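# Wind the cable around a held reel's hub

## Task

Using one gripper, hold the reel with one of its fingers pinning the cable close to a cable end. Then wrap the cable around the reel's hub for more than one complete turn. For almost all of that turn the cable must lie within roughly one cable thickness of the hub, and any cable doubling back between the flanges is subtracted from the turn. Report completion only while that gripper keeps the reel steady and raised above the table, the other arm's moving parts are away from both reel and cable, and the other arm is not pressing hard against the holding arm.

## Robot and tools

Robot: two arms, left_arm and right_arm, each ending in a two-finger parallel gripper. Calibrated root positions: left_arm (+0.010, +0.363, +0.025) m, right_arm (-0.001, -0.352, +0.036) m, each with only a slight yaw. Arm names do not match the sides of the images. A camera stand sits behind the arms. Loose objects may sometimes get a brief push from outside.

Frames. Positions and orientations in results are in the scene frame: origin at table-top height midway between the nominal bases, +x out over the table, +y toward left_arm, +z up. Motion offsets are expressed instead in each hand target's own axes. On a gripper, the fingers extend along its +z and move apart along its y. end_effector_position is the spot between the pads, about 1 cm back from the tips.

execute_actions(actions, cameras). actions is a list of actions. Each action is a table of at most 15 rows, and each row is one 1/30 s control step. If a table has fewer than 15 rows, its final row repeats for the remaining steps. A row always has 14 numbers in [-1, 1], in this order: left_arm dx, dy, dz, rx, ry, rz, opening, then right_arm in the same order. The six pose numbers are an offset, not a pose. Every row of an action counts from that arm's Hand target as it stood when the action began, and each new action or call starts again from the current Hand target, so sending the same offset twice moves the arm twice. Scale: 1.0 equals 0.6 m for dx/dy/dz and 180 degrees for rx/ry/rz, which together form a single rotation vector. Opening is absolute: +1 means fully open (0.094 m), -1 means closed. Send six zeros to re-request an arm's current Hand target. Always give each gripper the opening it should keep, because 0 is itself a command. cameras lists camera names: ["all"] gives every camera, [] gives none, and leaving it out gives images only when actions is empty. An empty actions list returns a status and images.

move(target, speed, blend, opening_speed, grip_force, blocking, cameras). target is either one 14-number row laid out as above or a list of up to 15 such rows. In a list, every row is an offset from the same starting Hand targets, not from the previous row. The grippers travel straight-line paths that all finish together, lasting 0.5 to 10 s. The paths do not avoid obstacles or the other arm. speed is in m/s, from 0.002 to 2.9 (default 0.25), with rotation capped at twice that value in rad/s. Give one number, or one per target. blend is a corner radius in metres for a list; 0 means stop at each point. opening_speed is the rate of opening change per second on the -1..+1 scale, minimum 0.2. Use it when closing on something fragile. grip_force is the per-pad force cap in newtons, 10 to 50. It stays in effect until changed, and lower values close slowly. blocking=false returns after about 0.5 s while the motion continues. The result adds a move: line giving the ending (done, off_target, moving, held, fault) and any limits that acted (paced = the pose was clipped, held = a check withheld steps). An arm not named in that line finished within 10 mm and 2 degrees. Faster moves drift more from the path and hit harder. Avoid paths that pass near an arm's own base.

wait(seconds 0 to 10) lets the scene run while commands are held. stop brakes a running move. zoom_image(camera, region [x0,y0,x1,y1] in pixels, at most 504x504) enlarges the latest image from cam_high, cam_low, cam_left_wrist or cam_right_wrist. All four images are 672x504. read_manual gives licence texts only. finished_scene(scene) ends the scene and cannot be undone.

Results report, per arm: end_effector_position (m) and end_effector_quat_wxyz, the Hand target that later offsets count from, Tool commands, grip_measured (on the opening scale, reading up to about 2.5 mm wide when empty and a few mm narrower than a squeezed part), Joint positions (the last value is the opening in metres), joint torques (these include gravity and carry offsets), joint velocities, and motor temperatures. Calls that run actions also list some intermediate positions.

Control notes. The commanded orientation is clipped to within 40 degrees of the current one on each step. Grippers often settle a few cm short because of friction and weight; re-send zeros or the missing offset to close the gap. An arm blocked by something keeps pushing, so to release it, command a target back past the gripper. The gripper squeezes at about 50 to 64 N per pad, and grip_measured does not show the moment of contact. To let go, command an opening well above grip_measured.

Avoid: arms hitting or pressing on each other (this can fail the scene), a gripper closing on the other arm's fingers, slams into the table or fixtures, and loads on a wrist-camera cable. Do not drop parts, release moving parts, or let anything fall or be left off the table; that fails the task. Motor heat comes from holding loads, long reaches and pushing against unreachable poses. A MOTOR HOT line appears at 75 °C. At 90 °C that arm folds up and stays idle, and at 100 °C it goes limp.

Each tool is called after "Emit:" by a JSON object that holds its "name" and its "arguments", one argument or row to a line.

## Session

Emit:
{"name": "execute_actions", "arguments": {
  "actions": []
}}

Scene clock: 0.00 s.
left_arm: end_effector_position=(+0.4134, +0.3747, +0.1495) grip_measured=+1.000 end_effector_quat_wxyz=(+0.619, -0.027, +0.784, +0.033) | right_arm: end_effector_position=(+0.4096, -0.3466, +0.1565) grip_measured=+1.000 end_effector_quat_wxyz=(+0.612, -0.024, +0.790, +0.028)
Joint positions: left_arm=[-0.035 1.516 0.366 0.915 -0.103 -0.005 0.094] | right_arm=[-0.031 1.549 0.396 0.9 -0.11 -0.013 0.094]
Joint velocities: within noise
Joint torques (N m): no reading
Motor temperatures (°C): left_arm=[32 31 44 37 29 28 27] | right_arm=[29 33 46 35 30 29 27]
Heat: left arm: 44 °C; right arm: 46 °C.
Hand target: left_arm +0.4125, +0.3748, +0.1458; +0.612, -0.027, +0.789, +0.033 | right_arm +0.4102, -0.3464, +0.1580; +0.612, -0.025, +0.790, +0.029
Tool commands: left_gripper/opening=+1.0 right_gripper/opening=+1.0

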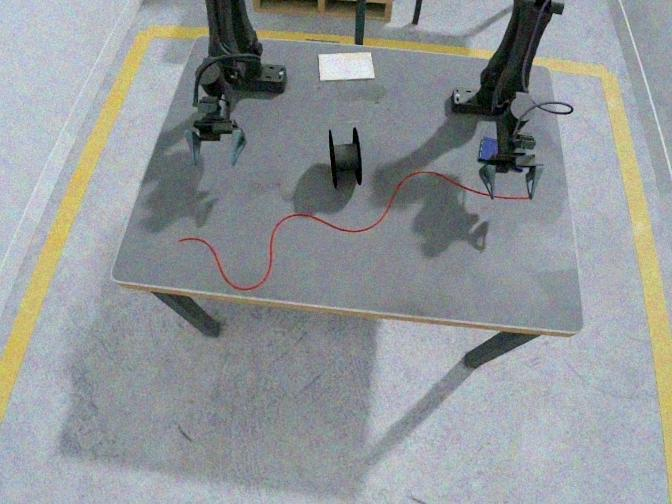

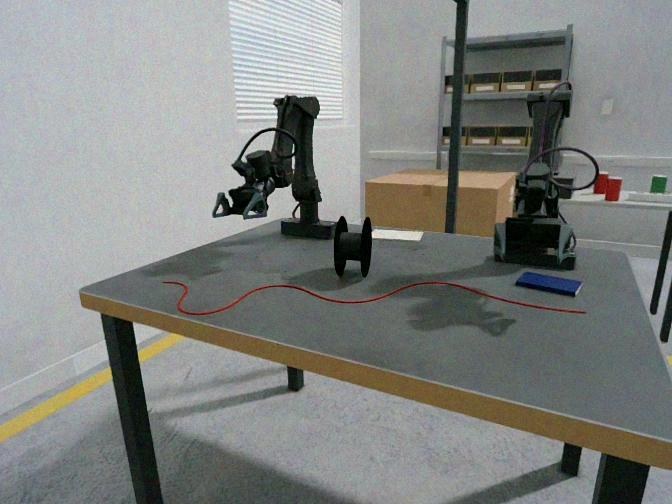

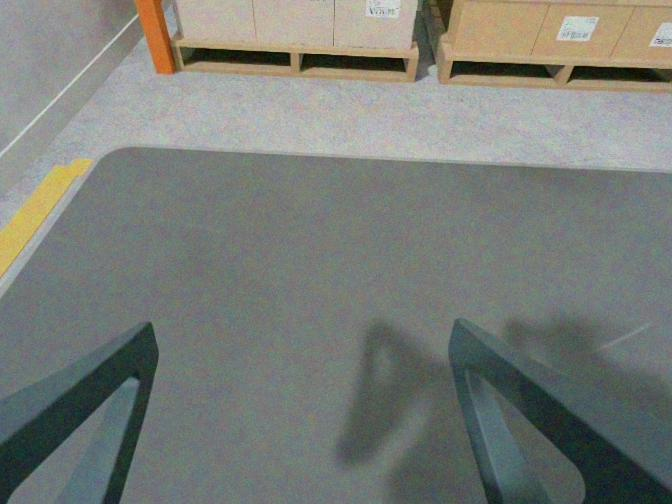

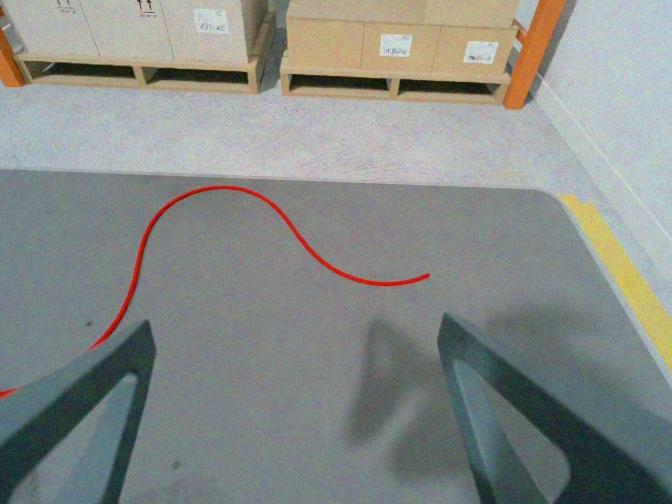

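Emit:
{"name": "zoom_image", "arguments": {
  "camera": "cam_high",
  "region": [300, 110, 400, 210]
}}

Emit:
{"name": "zoom_image", "arguments": {
  "camera": "cam_low",
  "region": [300, 200, 400, 300]
}}

Scaled by 5.040 from the camera's 672x504 image, which has a finer 960x720 frame.

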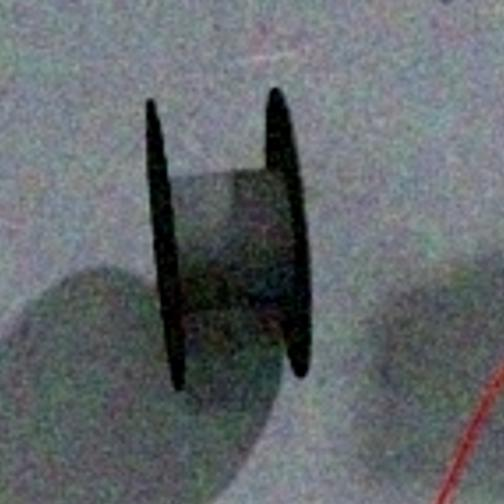

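Scaled by 5.040 from the camera's 672x504 image, which has a finer 960x720 frame.

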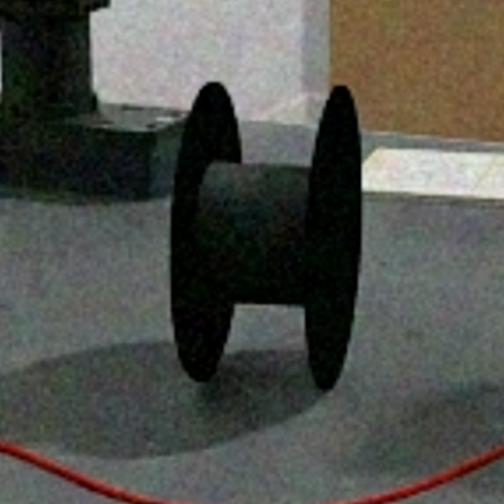

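Emit:
{"name": "zoom_image", "arguments": {
  "camera": "cam_right_wrist",
  "region": [340, 220, 480, 325]
}}

Emit:
{"name": "zoom_image", "arguments": {
  "camera": "cam_high",
  "region": [160, 200, 360, 350]
}}

Emit:
{"name": "zoom_image", "arguments": {
  "camera": "cam_high",
  "region": [360, 100, 560, 250]
}}

Scaled by 3.600 from the camera's 672x504 image, which has a finer 960x720 frame.

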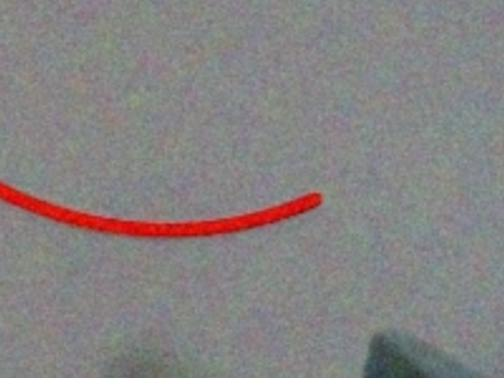

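Scaled by 2.520 from the camera's 672x504 image, which has a finer 960x720 frame.

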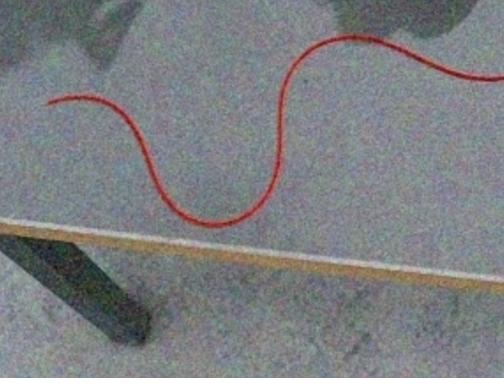

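Scaled by 2.520 from the camera's 672x504 image, which has a finer 960x720 frame.

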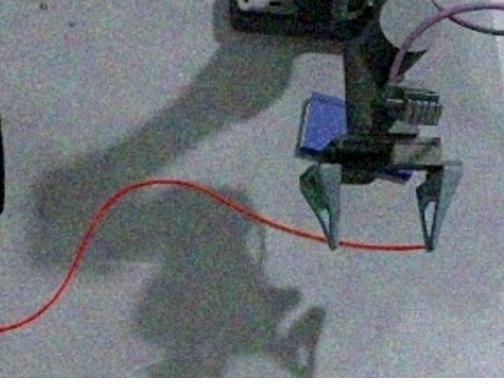

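Emit:
{"name": "zoom_image", "arguments": {
  "camera": "cam_high",
  "region": [170, 80, 270, 180]
}}

Emit:
{"name": "zoom_image", "arguments": {
  "camera": "cam_high",
  "region": [460, 120, 560, 220]
}}

Emit:
{"name": "zoom_image", "arguments": {
  "camera": "cam_low",
  "region": [200, 140, 300, 240]
}}

Emit:
{"name": "zoom_image", "arguments": {
  "camera": "cam_low",
  "region": [480, 180, 600, 330]
}}

Scaled by 5.040 from the camera's 672x504 image, which has a finer 960x720 frame.

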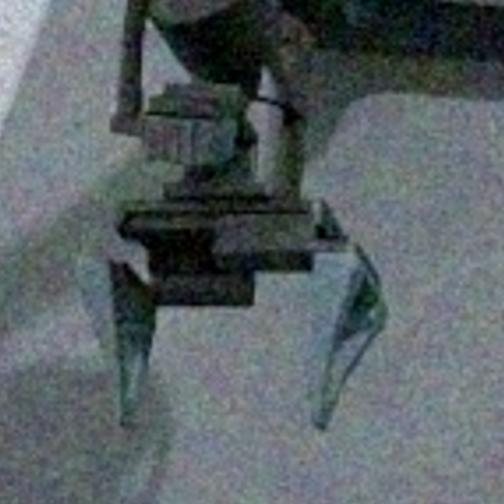

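Scaled by 5.040 from the camera's 672x504 image, which has a finer 960x720 frame.

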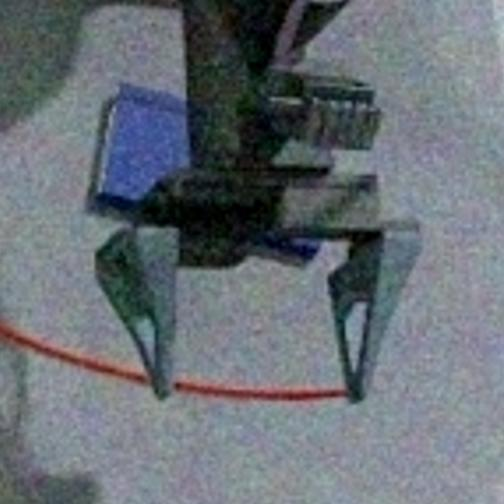

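Scaled by 5.040 from the camera's 672x504 image, which has a finer 960x720 frame.

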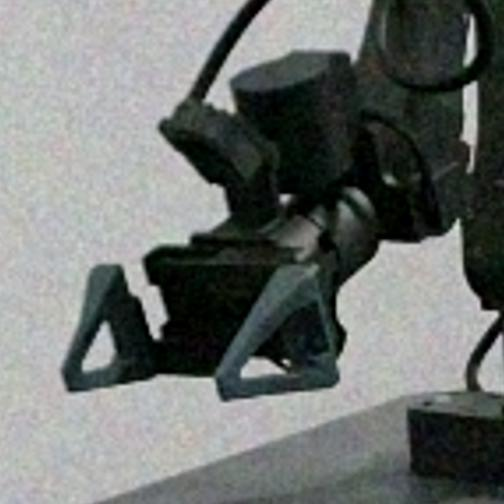

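Scaled by 3.360 from the camera's 672x504 image, which has a finer 960x720 frame.

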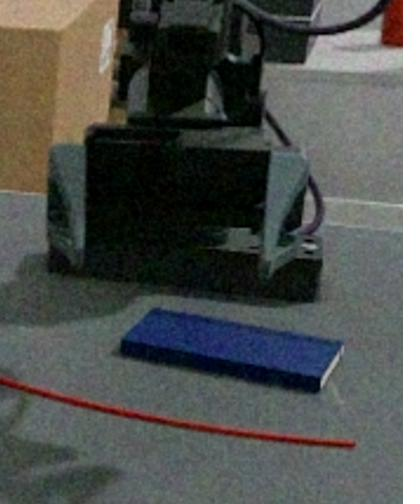

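Emit:
{"name": "move", "arguments": {
  "target": [-0.189, -0.5977, -0.3453, 0.0271, 0.0034, 0.0008, 1.0, -0.1907, -0.1445, 0.1295, -0.3071, 0.3377, -0.4030, 1.0],
  "cameras": ["all"],
  "speed": 0.3
}}

Scene clock: 264.67 s.
left_arm: end_effector_position=(+0.2697, +0.0018, +0.2992) grip_measured=+1.000 end_effector_quat_wxyz=(+0.605, +0.007, +0.796, -0.006) | right_arm: end_effector_position=(+0.5184, -0.4312, +0.2552) grip_measured=+1.000 end_effector_quat_wxyz=(-0.130, +0.682, -0.698, +0.174)
Joint positions: left_arm=[-1.354 1.756 1.505 -0.588 -1.202 -0.807 0.094] | right_arm=[-0.147 2.427 2.844 -1.55 0.001 -1.699 0.094]
Joint torques (N m): left_arm=[-0.23 -8.21 8.95 1.49 -0.71 -0.2] | right_arm=[0.66 -10.62 8.01 0.63 -0.02 -0.18]
Motor temperatures (°C): left_arm=[31 32 42 48 28 27 27] | right_arm=[28 33 46 48 29 28 27]
Heat: left arm: 48 °C; right arm: 48 °C.
Hand target: left_arm +0.2706, +0.0000, +0.2998; +0.609, +0.000, +0.793, +0.001 | right_arm +0.5202, -0.4265, +0.2480; +0.000, +0.707, -0.707, +0.000
Off the commanded pose: left_arm 0.002 m, 1 deg | right_arm 0.009 m, 25 deg.
elbow stopped short (right arm): the move would have taken joint 3 (elbow) straighter than the controller allows.
move: off_target (right_arm)
camera_calibration:
cam_left_wrist: T_world_to_cam=[[-0.0786335, -0.995447, 0.0538709, -0.00162629], [-0.713521, 0.01846, -0.700391, 0.433893], [0.696207, -0.0935122, -0.711724, 0.150063], [0, 0, 0, 1]] pos_world=[0.204988, 0.00440421, 0.410786]
cam_right_wrist: T_world_to_cam=[[0.858436, 0.0416721, 0.511225, -0.569378], [-0.263587, -0.819177, 0.509383, -0.315479], [0.44001, -0.572025, -0.692227, -0.178234], [0, 0, 0, 1]] pos_world=[0.484043, -0.33666, 0.328402]

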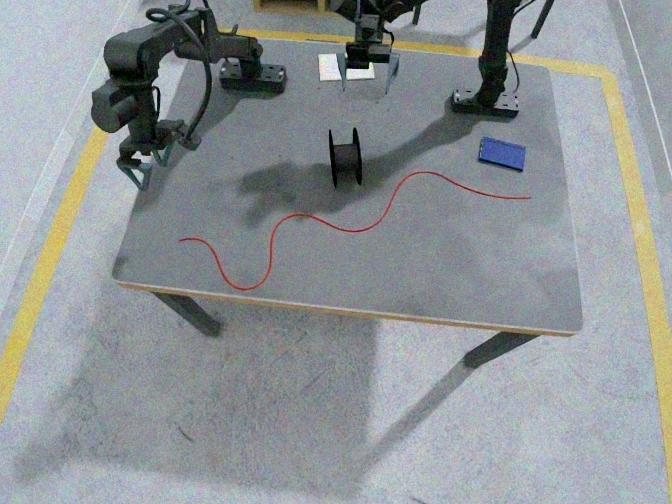

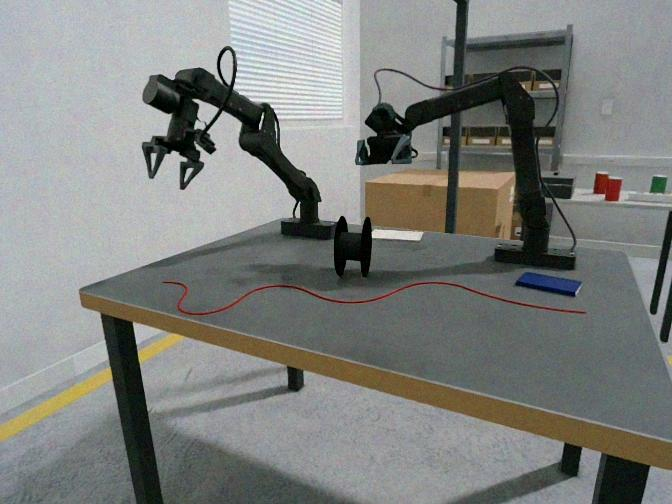

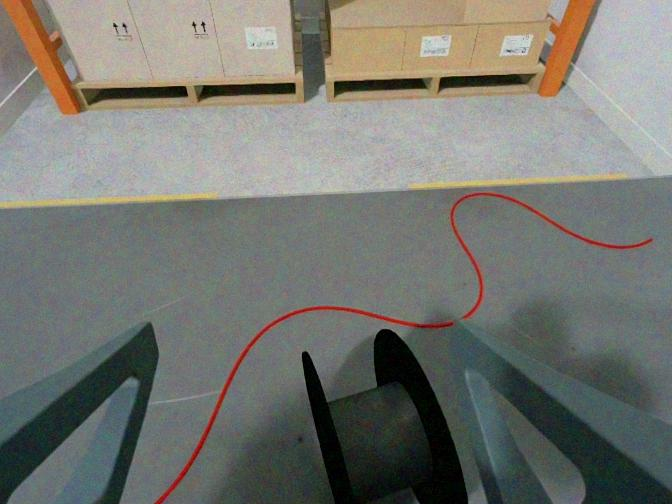

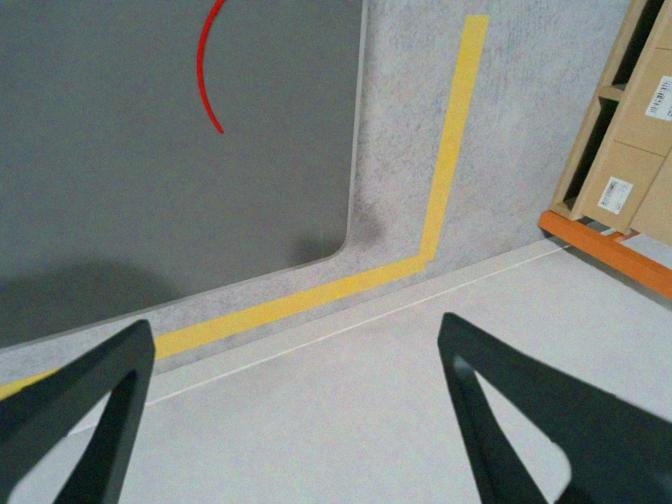

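Emit:
{"name": "zoom_image", "arguments": {
  "camera": "cam_left_wrist",
  "region": [270, 300, 490, 504]
}}

Scaled by 2.291 from the camera's 672x504 image, which has a finer 960x720 frame.

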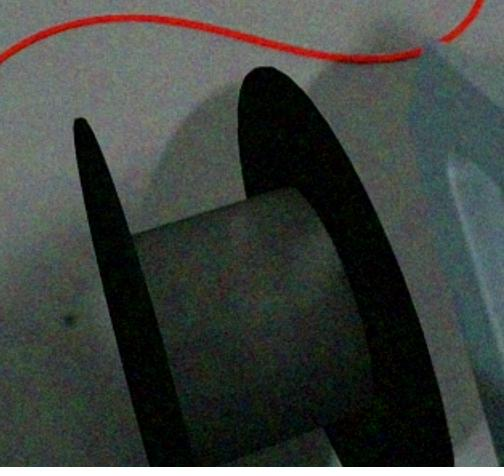

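Emit:
{"name": "move", "arguments": {
  "target": [-0.0922, 0.05, -0.0428, -0.0494, 0.138, -0.0258, 1.0, -0.0442, -0.0747, 0.2133, 0.1111, 0, 0, 0.0],
  "cameras": ["cam_left_wrist", "cam_right_wrist"],
  "speed": 0.3
}}

Scene clock: 361.73 s.
left_arm: end_effector_position=(+0.2571, +0.0295, +0.3630) grip_measured=+1.000 end_effector_quat_wxyz=(+0.453, -0.045, +0.890, -0.030) | right_arm: end_effector_position=(+0.5635, -0.4067, +0.1284) grip_measured=+0.002 end_effector_quat_wxyz=(-0.117, +0.696, -0.696, +0.135)
Joint positions: left_arm=[-1.294 1.923 2.285 -1.537 -0.881 -1.191 0.094] | right_arm=[-0.096 2.502 2.463 -1.173 -0.011 -1.67 0.047]
Joint torques (N m): left_arm=[0.44 -8.65 7.01 1.17 -0.6 -0.14] | right_arm=[0.42 -12.77 7.21 0.68 -0.19 0.11]
Motor temperatures (°C): left_arm=[31 33 43 42 29 27 27] | right_arm=[28 41 46 42 29 28 27]
Heat: left arm: 43 °C; right arm: 46 °C.
Hand target: left_arm +0.2601, +0.0299, +0.3601; +0.422, -0.079, +0.903, +0.037 | right_arm +0.5651, -0.4001, +0.1202; -0.123, +0.696, -0.697, +0.123
Off the commanded pose: left_arm 0.004 m, 9 deg | right_arm 0.011 m, 1 deg.
joint sent to its limit (left arm) — joint 4 (wrist pitch), lower limit. The joint targets are off in orientation, not in position.
move: off_target (left_arm, right_arm)
camera_calibration:
cam_left_wrist: T_world_to_cam=[[0.0152868, -0.986512, 0.162971, -0.042472], [-0.911426, -0.0807742, -0.403459, 0.415046], [0.411181, -0.142368, -0.900368, 0.350069], [0, 0, 0, 1]] pos_world=[0.234991, 0.0414645, 0.489567]
cam_right_wrist: T_world_to_cam=[[0.893145, 0.0512729, 0.446836, -0.551734], [-0.201642, -0.842397, 0.499707, -0.261968], [0.402035, -0.536412, -0.742044, -0.229634], [0, 0, 0, 1]] pos_world=[0.532276, -0.31557, 0.207043]
Images, in order (width x height): cam_left_wrist 672x504, cam_right_wrist 672x504.

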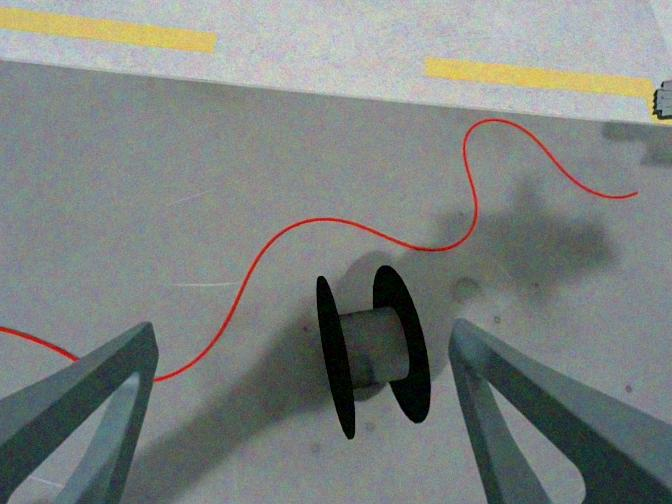

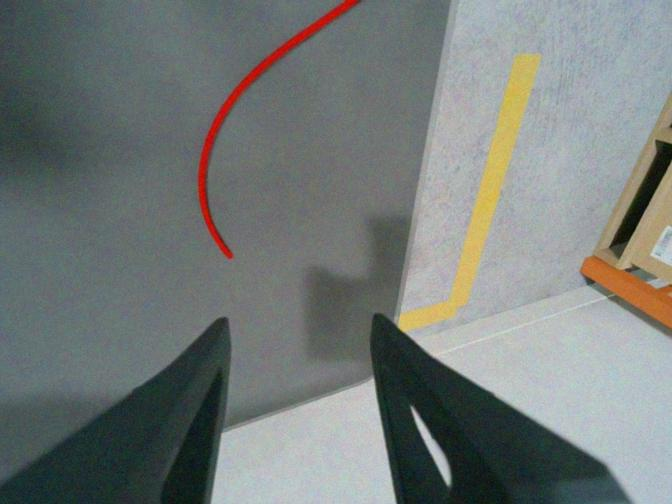

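Emit:
{"name": "move", "arguments": {
  "target": [0.254, -0.1107, 0.1565, -0.0090, 0.1118, -0.0107, 0.06, -0.0133, 0.0475, 0.1158, 0, 0, 0, -0.5],
  "cameras": ["cam_left_wrist", "cam_right_wrist", "cam_high"],
  "speed": 0.25
}}

Scene clock: 417.23 s.
left_arm: end_effector_position=(+0.2421, -0.0418, +0.1855) grip_measured=+0.062 end_effector_quat_wxyz=(+0.255, -0.097, +0.962, +0.020) | right_arm: end_effector_position=(+0.5627, -0.3988, +0.0412) grip_measured=-0.498 end_effector_quat_wxyz=(-0.114, +0.697, -0.697, +0.127)
Joint positions: left_arm=[-1.259 2.306 2.361 -1.54 -0.511 -1.421 0.05] | right_arm=[-0.082 2.502 2.122 -0.849 -0.011 -1.657 0.024]
Joint torques (N m): left_arm=[0.59 -12.6 7.57 0.73 -0.42 -0.12] | right_arm=[0.57 -15.61 5.89 0.69 -0.16 0.11]
Heat: left arm: 42 °C; right arm: 46 °C.
Hand target: left_arm +0.2462, -0.0399, +0.1827; +0.257, -0.105, +0.960, +0.028 | right_arm +0.5622, -0.3921, +0.0451; -0.123, +0.696, -0.697, +0.123
Off the commanded pose: left_arm 0.005 m, 1 deg | right_arm 0.008 m, 1 deg.
joint sent to its limit (left arm) — joint 4 (wrist pitch), lower limit. The joint targets still meet the commanded pose.
move: done
camera_calibration:
cam_left_wrist: T_world_to_cam=[[0.189761, -0.977676, 0.0902243, -0.111981], [-0.981762, -0.190033, 0.00564338, 0.260507], [0.0116282, -0.0896496, -0.995905, 0.302906], [0, 0, 0, 1]] pos_world=[0.273483, -0.0328207, 0.310299]
cam_right_wrist: T_world_to_cam=[[0.900622, 0.0496215, 0.431761, -0.516764], [-0.192079, -0.845719, 0.49786, -0.218616], [0.389853, -0.531316, -0.752142, -0.280466], [0, 0, 0, 1]] pos_world=[0.532758, -0.308261, 0.121008]
Images, in order (width x height): cam_high 672x504, cam_left_wrist 672x504, cam_right_wrist 672x504.

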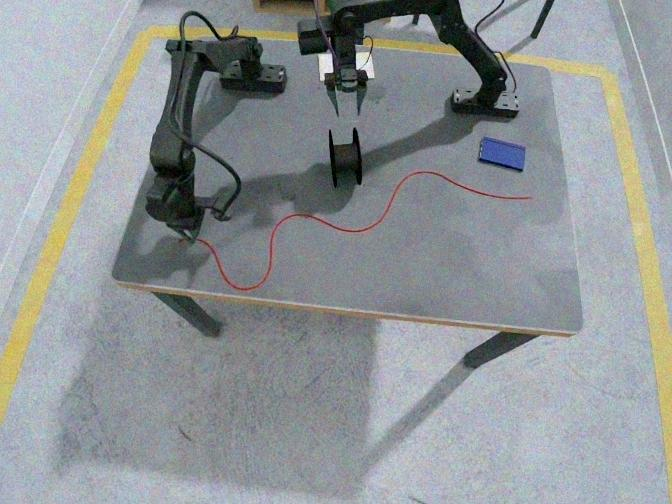

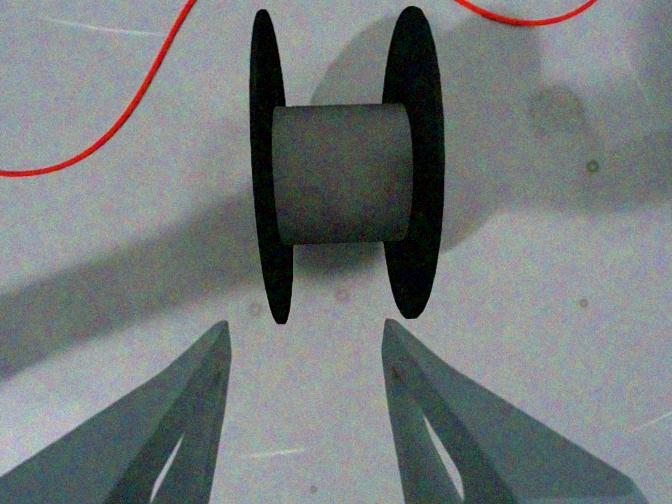

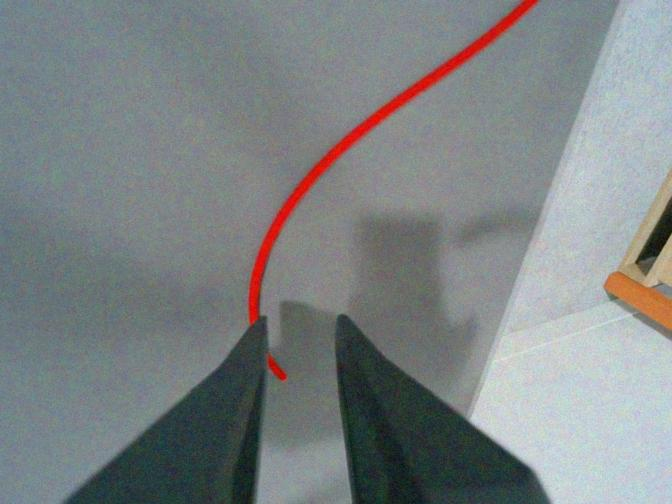

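Emit:
{"name": "move", "arguments": {
  "target": [-0.0043, 0.0253, 0.0837, -0.0083, 0, -0.0144, 0.06, -0.0135, 0.0168, 0.026, 0, 0, 0, -0.5],
  "cameras": ["cam_left_wrist", "cam_right_wrist", "cam_low"],
  "speed": 0.15
}}

Scene clock: 473.77 s.
left_arm: end_effector_position=(+0.2689, -0.0209, +0.1336) grip_measured=+0.062 end_effector_quat_wxyz=(+0.249, -0.129, +0.959, +0.041) | right_arm: end_effector_position=(+0.5598, -0.3909, +0.0224) grip_measured=-0.498 end_effector_quat_wxyz=(-0.115, +0.697, -0.697, +0.127)
Joint positions: left_arm=[-1.186 2.267 2.087 -1.333 -0.507 -1.421 0.05] | right_arm=[-0.068 2.499 2.04 -0.768 -0.008 -1.642 0.024]
Joint torques (N m): left_arm=[-0.16 -16.17 4.98 0.88 -0.48 0] | right_arm=[0.53 -15.97 5.46 0.71 -0.15 0.13]
Motor temperatures (°C): left_arm=[31 39 44 37 29 27 27] | right_arm=[28 45 45 39 29 28 27]
Heat: left arm: 44 °C; right arm: 45 °C.
Hand target: left_arm +0.2695, -0.0192, +0.1405; +0.256, -0.130, +0.957, +0.035 | right_arm +0.5581, -0.3841, +0.0272; -0.123, +0.696, -0.697, +0.123
Off the commanded pose: left_arm 0.007 m, 1 deg | right_arm 0.009 m, 1 deg.
move: done
camera_calibration:
cam_left_wrist: T_world_to_cam=[[0.261269, -0.963087, 0.0648277, -0.107547], [-0.965259, -0.260932, 0.0137644, 0.284159], [0.00365934, -0.0661717, -0.997802, 0.255696], [0, 0, 0, 1]] pos_world=[0.30145, -0.012511, 0.258195]
cam_right_wrist: T_world_to_cam=[[0.899832, 0.0486434, 0.433517, -0.506295], [-0.193166, -0.8466, 0.49594, -0.202833], [0.39114, -0.530003, -0.752401, -0.289564], [0, 0, 0, 1]] pos_world=[0.52966, -0.30056, 0.102212]
Images, in order (width x height): cam_low 672x504, cam_left_wrist 672x504, cam_right_wrist 672x504.

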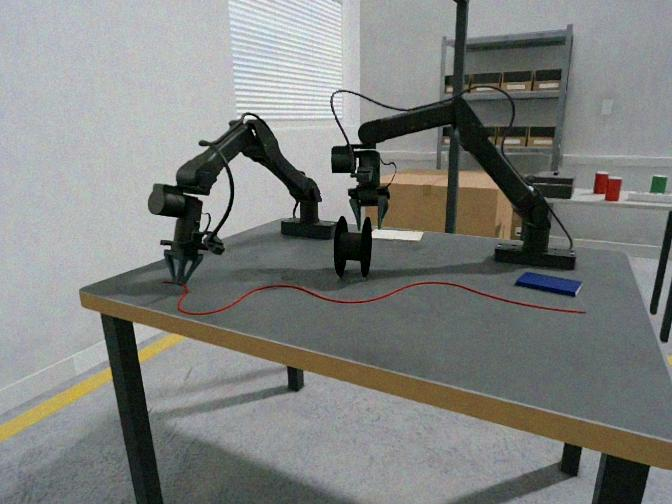

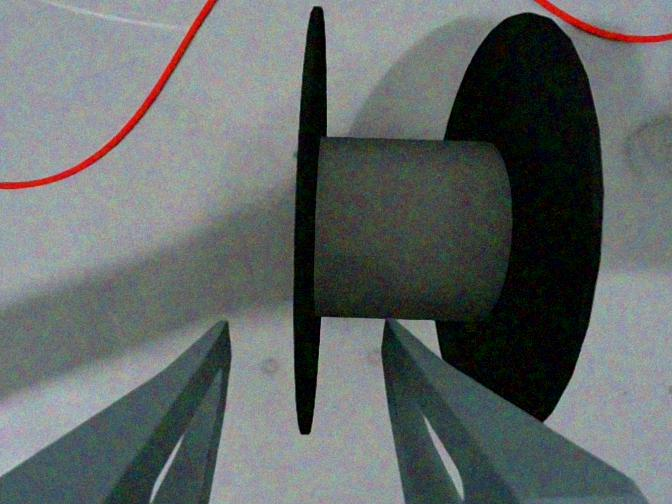

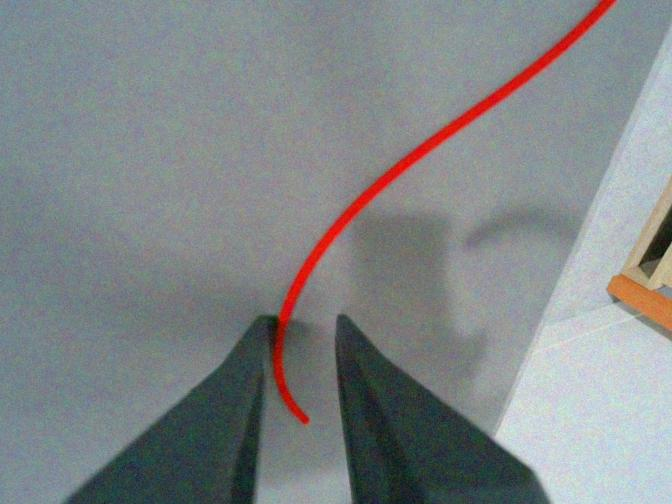

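Emit:
{"name": "move", "arguments": {
  "target": [
    [0, 0, 0.0167, 0, 0, 0, 0.06, 0, 0.006, 0.0165, 0, 0, 0.111, -0.5],
    [0, 0, 0.0167, 0, 0, 0, -1, 0, 0.006, 0.0165, 0, 0, 0.111, -0.5]
  ],
  "cameras": ["cam_left_wrist", "cam_right_wrist", "cam_low"],
  "speed": 0.08,
  "grip_force": [25, 25],
  "opening_speed": 0.5
}}

Scene clock: 508.47 s.
left_arm: end_effector_position=(+0.2711, -0.0265, +0.1273) grip_measured=-0.908 end_effector_quat_wxyz=(+0.252, -0.127, +0.959, +0.028) | right_arm: end_effector_position=(+0.5650, -0.3924, +0.0223) grip_measured=-0.498 end_effector_quat_wxyz=(+0.143, -0.564, +0.805, -0.116)
Joint positions: left_arm=[-1.186 2.261 2.052 -1.273 -0.506 -1.41 0.004] | right_arm=[-0.068 2.498 2.028 -0.73 -0.002 -1.296 0.024]
Joint torques (N m): left_arm=[0.81 -15.77 5.07 0.77 -0.48 0.02] | right_arm=[0.55 -14.63 4.67 0.68 -0.15 0.18]
Motor temperatures (°C): left_arm=[30 41 42 36 29 27 27] | right_arm=[28 52 45 39 29 28 27]
Heat: left arm: 42 °C; right arm: 52 °C.
Hand target: left_arm +0.2743, -0.0179, +0.1318; +0.256, -0.130, +0.957, +0.035 | right_arm +0.5581, -0.3841, +0.0166; +0.143, -0.564, +0.807, -0.100
Off the commanded pose: left_arm 0.010 m, 1 deg | right_arm 0.012 m, 2 deg.
grip_force (N): 25, 25
move: off_target (right_arm)
camera_calibration:
cam_left_wrist: T_world_to_cam=[[0.251105, -0.963871, 0.0888764, -0.113449], [-0.967882, -0.251191, 0.0103969, 0.286254], [0.0123037, -0.0886326, -0.995988, 0.245881], [0, 0, 0, 1]] pos_world=[0.302523, -0.0156526, 0.252001]
cam_right_wrist: T_world_to_cam=[[0.845523, -0.289798, 0.448451, -0.613359], [-0.477263, -0.786773, 0.391418, -0.0166685], [0.239398, -0.544982, -0.803544, -0.211387], [0, 0, 0, 1]] pos_world=[0.561259, -0.306066, 0.111727]
Images, in order (width x height): cam_low 672x504, cam_left_wrist 672x504, cam_right_wrist 672x504.

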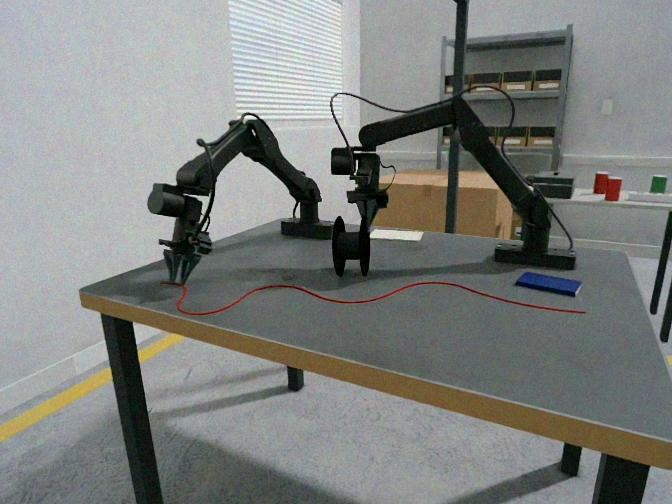

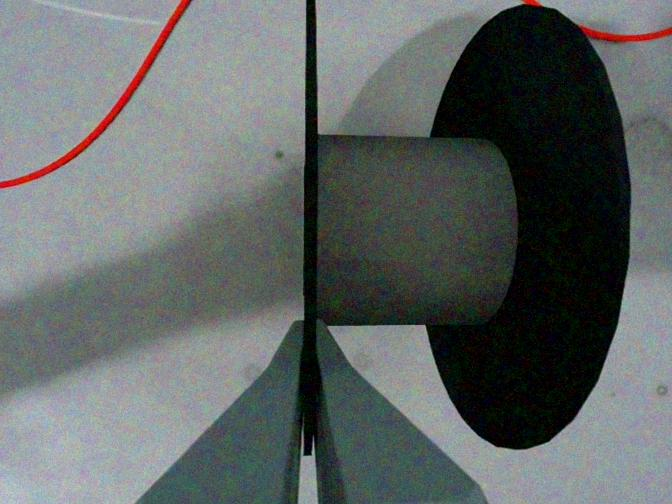

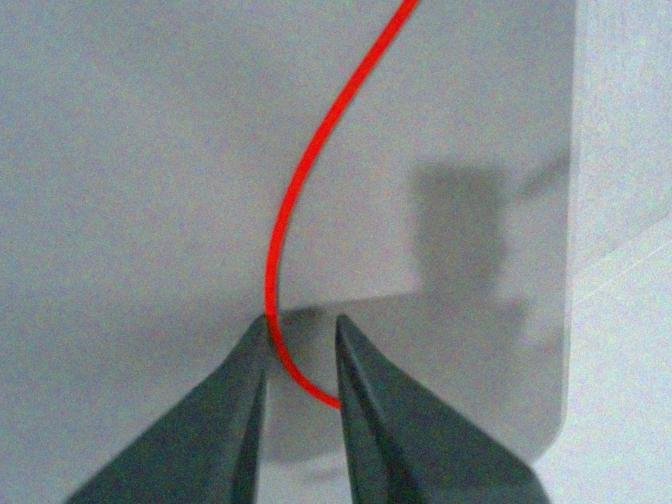

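Emit:
{"name": "move", "arguments": {
  "target": [
    [-0.05, 0, -0.0866, 0, 0, 0, -1, 0.0008, 0.0022, 0.0063, 0, 0, 0, -1],
    [-0.2062, 0.0415, 0.0037, 0.1208, 0, 0.2093, -1, 0.0008, 0.0022, 0.0063, 0, 0, 0, -1]
  ],
  "cameras": ["all"],
  "speed": 0.15,
  "blend": [0.02, 0],
  "opening_speed": 0.4
}}

Scene clock: 551.83 s.
left_arm: end_effector_position=(+0.3666, +0.0392, +0.1687) grip_measured=-0.909 end_effector_quat_wxyz=(+0.217, +0.239, +0.946, -0.041) | right_arm: end_effector_position=(+0.5656, -0.3924, +0.0207) grip_measured=-0.981 end_effector_quat_wxyz=(+0.146, -0.563, +0.805, -0.117)
Joint positions: left_arm=[-0.812 1.99 1.794 -0.956 -0.152 -0.267 0.004] | right_arm=[-0.068 2.496 2.015 -0.714 -0.003 -1.294 0.001]
Joint torques (N m): left_arm=[0.18 -16.51 6.15 1.85 -0.1 0] | right_arm=[0.73 -14.23 4.9 0.62 -0.21 0.13]
Motor temperatures (°C): left_arm=[30 44 42 35 29 27 28] | right_arm=[28 47 44 39 29 28 27]
Heat: left arm: 44 °C; right arm: 47 °C.
Hand target: left_arm +0.3721, +0.0350, +0.1916; +0.250, +0.234, +0.937, -0.063 | right_arm +0.5580, -0.3841, +0.0125; +0.143, -0.564, +0.807, -0.100
Off the commanded pose: left_arm 0.024 m, 5 deg | right_arm 0.014 m, 2 deg.
grip_force (N): 25, 25
move: off_target (left_arm, right_arm); blend cut to 0 m at target 1
camera_calibration:
cam_left_wrist: T_world_to_cam=[[-0.470035, -0.880973, 0.0543413, 0.189174], [-0.877446, 0.473053, 0.0794329, 0.321547], [-0.0956846, -0.0103453, -0.995358, 0.328067], [0, 0, 0, 1]] pos_world=[0.402449, 0.0179419, 0.290723]
cam_right_wrist: T_world_to_cam=[[0.842207, -0.291046, 0.45385, -0.611881], [-0.480785, -0.786367, 0.387908, -0.0135883], [0.243994, -0.544903, -0.802214, -0.215446], [0, 0, 0, 1]] pos_world=[0.561365, -0.306168, 0.110139]

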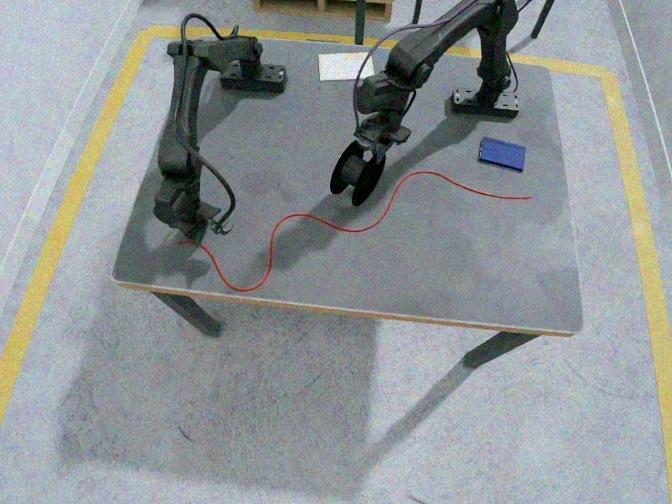

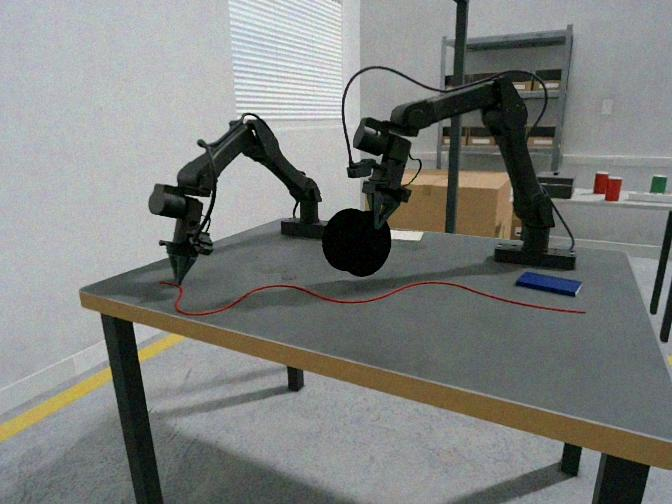

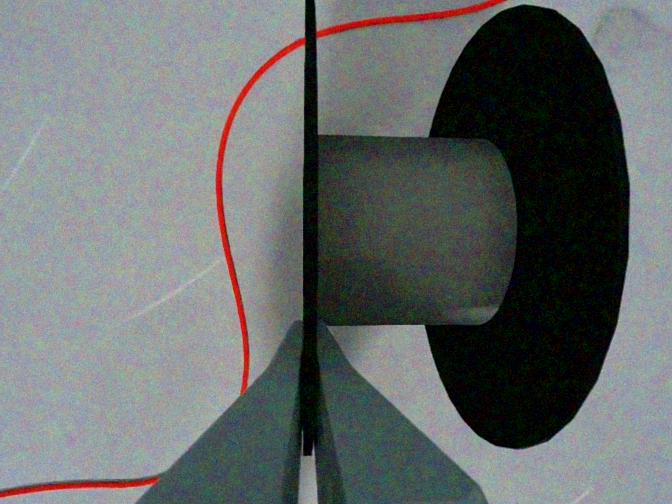

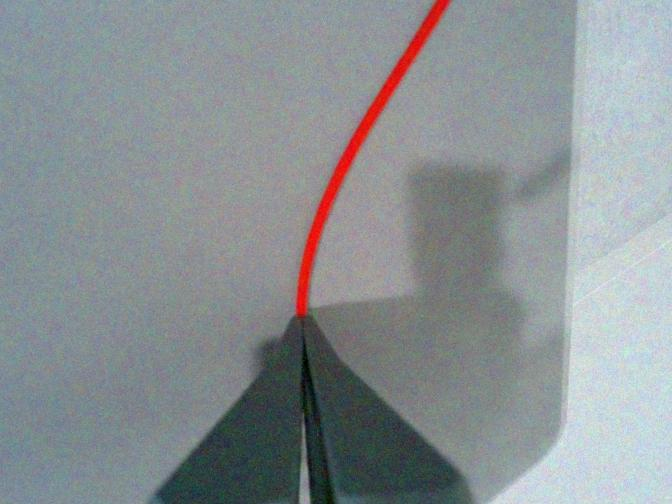

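Emit:
{"name": "zoom_image", "arguments": {
  "camera": "cam_right_wrist",
  "region": [240, 250, 370, 350]
}}

Emit:
{"name": "zoom_image", "arguments": {
  "camera": "cam_low",
  "region": [140, 240, 230, 320]
}}

Scaled by 3.877 from the camera's 672x504 image, which has a finer 960x720 frame.

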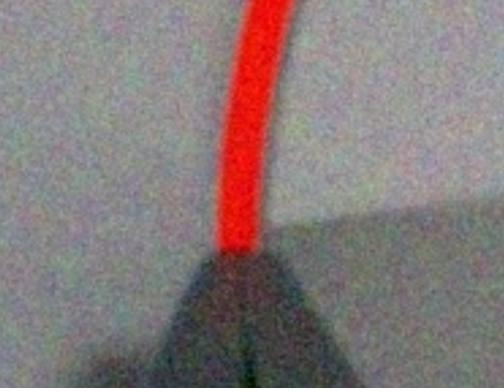

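Scaled by 5.600 from the camera's 672x504 image, which has a finer 960x720 frame.

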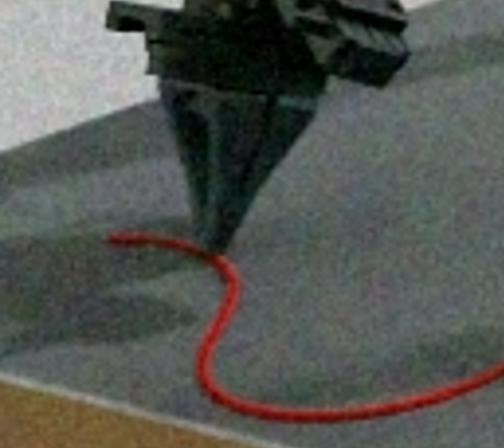

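Emit:
{"name": "move", "arguments": {
  "target": [
    [0.0158, 0, 0.0274, 0, 0, 0, -1, -0.002, -0.0054, -0.0156, 0, 0, 0, -0.74],
    [0.0317, 0, 0.0548, 0, 0, 0, -1, 0.0016, 0.0043, 0.0125, 0, 0, 0, -0.74],
    [0.0317, 0, 0.0548, 0, 0, 0, -1, 0.0016, 0.0043, 0.0125, 0, 0, 0, -1]
  ],
  "cameras": ["all"],
  "speed": 0.05,
  "opening_speed": 0.5
}}

Scene clock: 575.97 s.
left_arm: end_effector_position=(+0.3663, +0.0388, +0.1366) grip_measured=-0.909 end_effector_quat_wxyz=(+0.222, +0.239, +0.944, -0.046) | right_arm: end_effector_position=(+0.5682, -0.3925, +0.0192) grip_measured=-0.941 end_effector_quat_wxyz=(+0.152, -0.563, +0.804, -0.121)
Joint positions: left_arm=[-0.812 1.979 1.645 -0.802 -0.149 -0.266 0.004] | right_arm=[-0.068 2.496 2.004 -0.688 -0.003 -1.294 0.003]
Joint torques (N m): left_arm=[0.09 -15.42 6 1.83 -0.13 0] | right_arm=[0.72 -13.56 4.72 0.63 -0.2 0.16]
Heat: left arm: 48 °C; right arm: 49 °C.
Hand target: left_arm +0.3721, +0.0350, +0.1538; +0.251, +0.234, +0.937, -0.063 | right_arm +0.5580, -0.3841, +0.0045; +0.142, -0.564, +0.807, -0.100
Off the commanded pose: left_arm 0.018 m, 4 deg | right_arm 0.020 m, 3 deg.
grip_force (N): 25, 25
move: off_target (left_arm, right_arm); target 3's new opening was sent with right_arm's hand 0.021 m and 3 deg from that target
camera_calibration:
cam_left_wrist: T_world_to_cam=[[-0.472489, -0.879237, 0.0607896, 0.190493], [-0.877102, 0.475853, 0.0652404, 0.325753], [-0.0862886, -0.0224933, -0.996016, 0.29322], [0, 0, 0, 1]] pos_world=[0.401026, 0.0190731, 0.25922]
cam_right_wrist: T_world_to_cam=[[0.835809, -0.290619, 0.465793, -0.609841], [-0.485961, -0.786393, 0.38135, -0.00872896], [0.255469, -0.545093, -0.798504, -0.223947], [0, 0, 0, 1]] pos_world=[0.56268, -0.306168, 0.108566]

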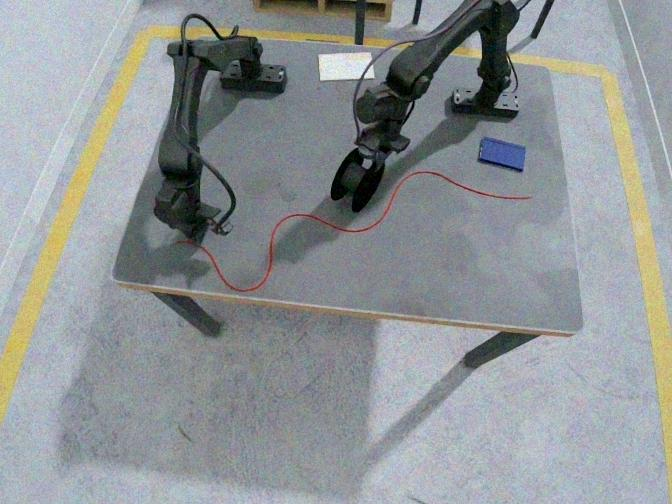

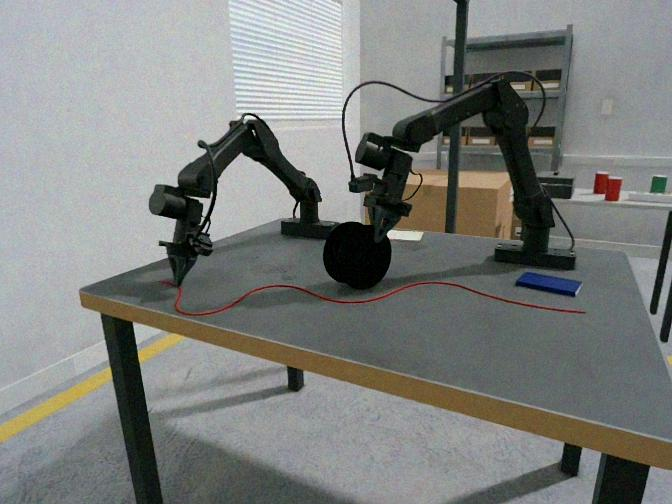

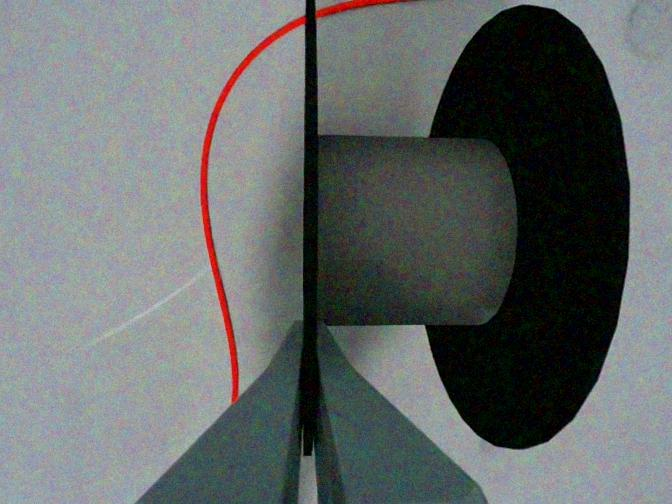

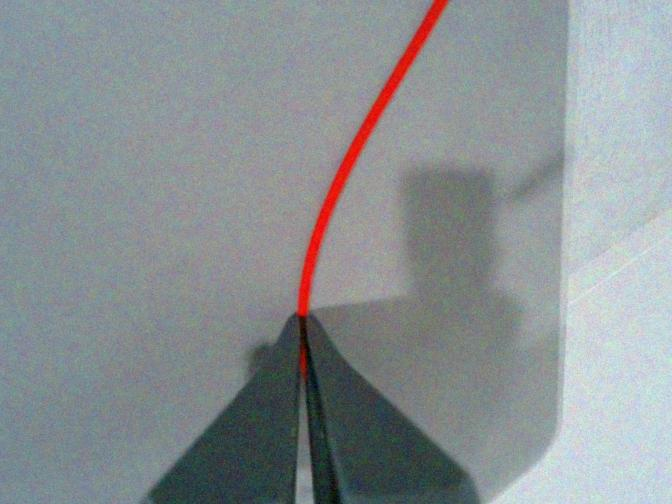

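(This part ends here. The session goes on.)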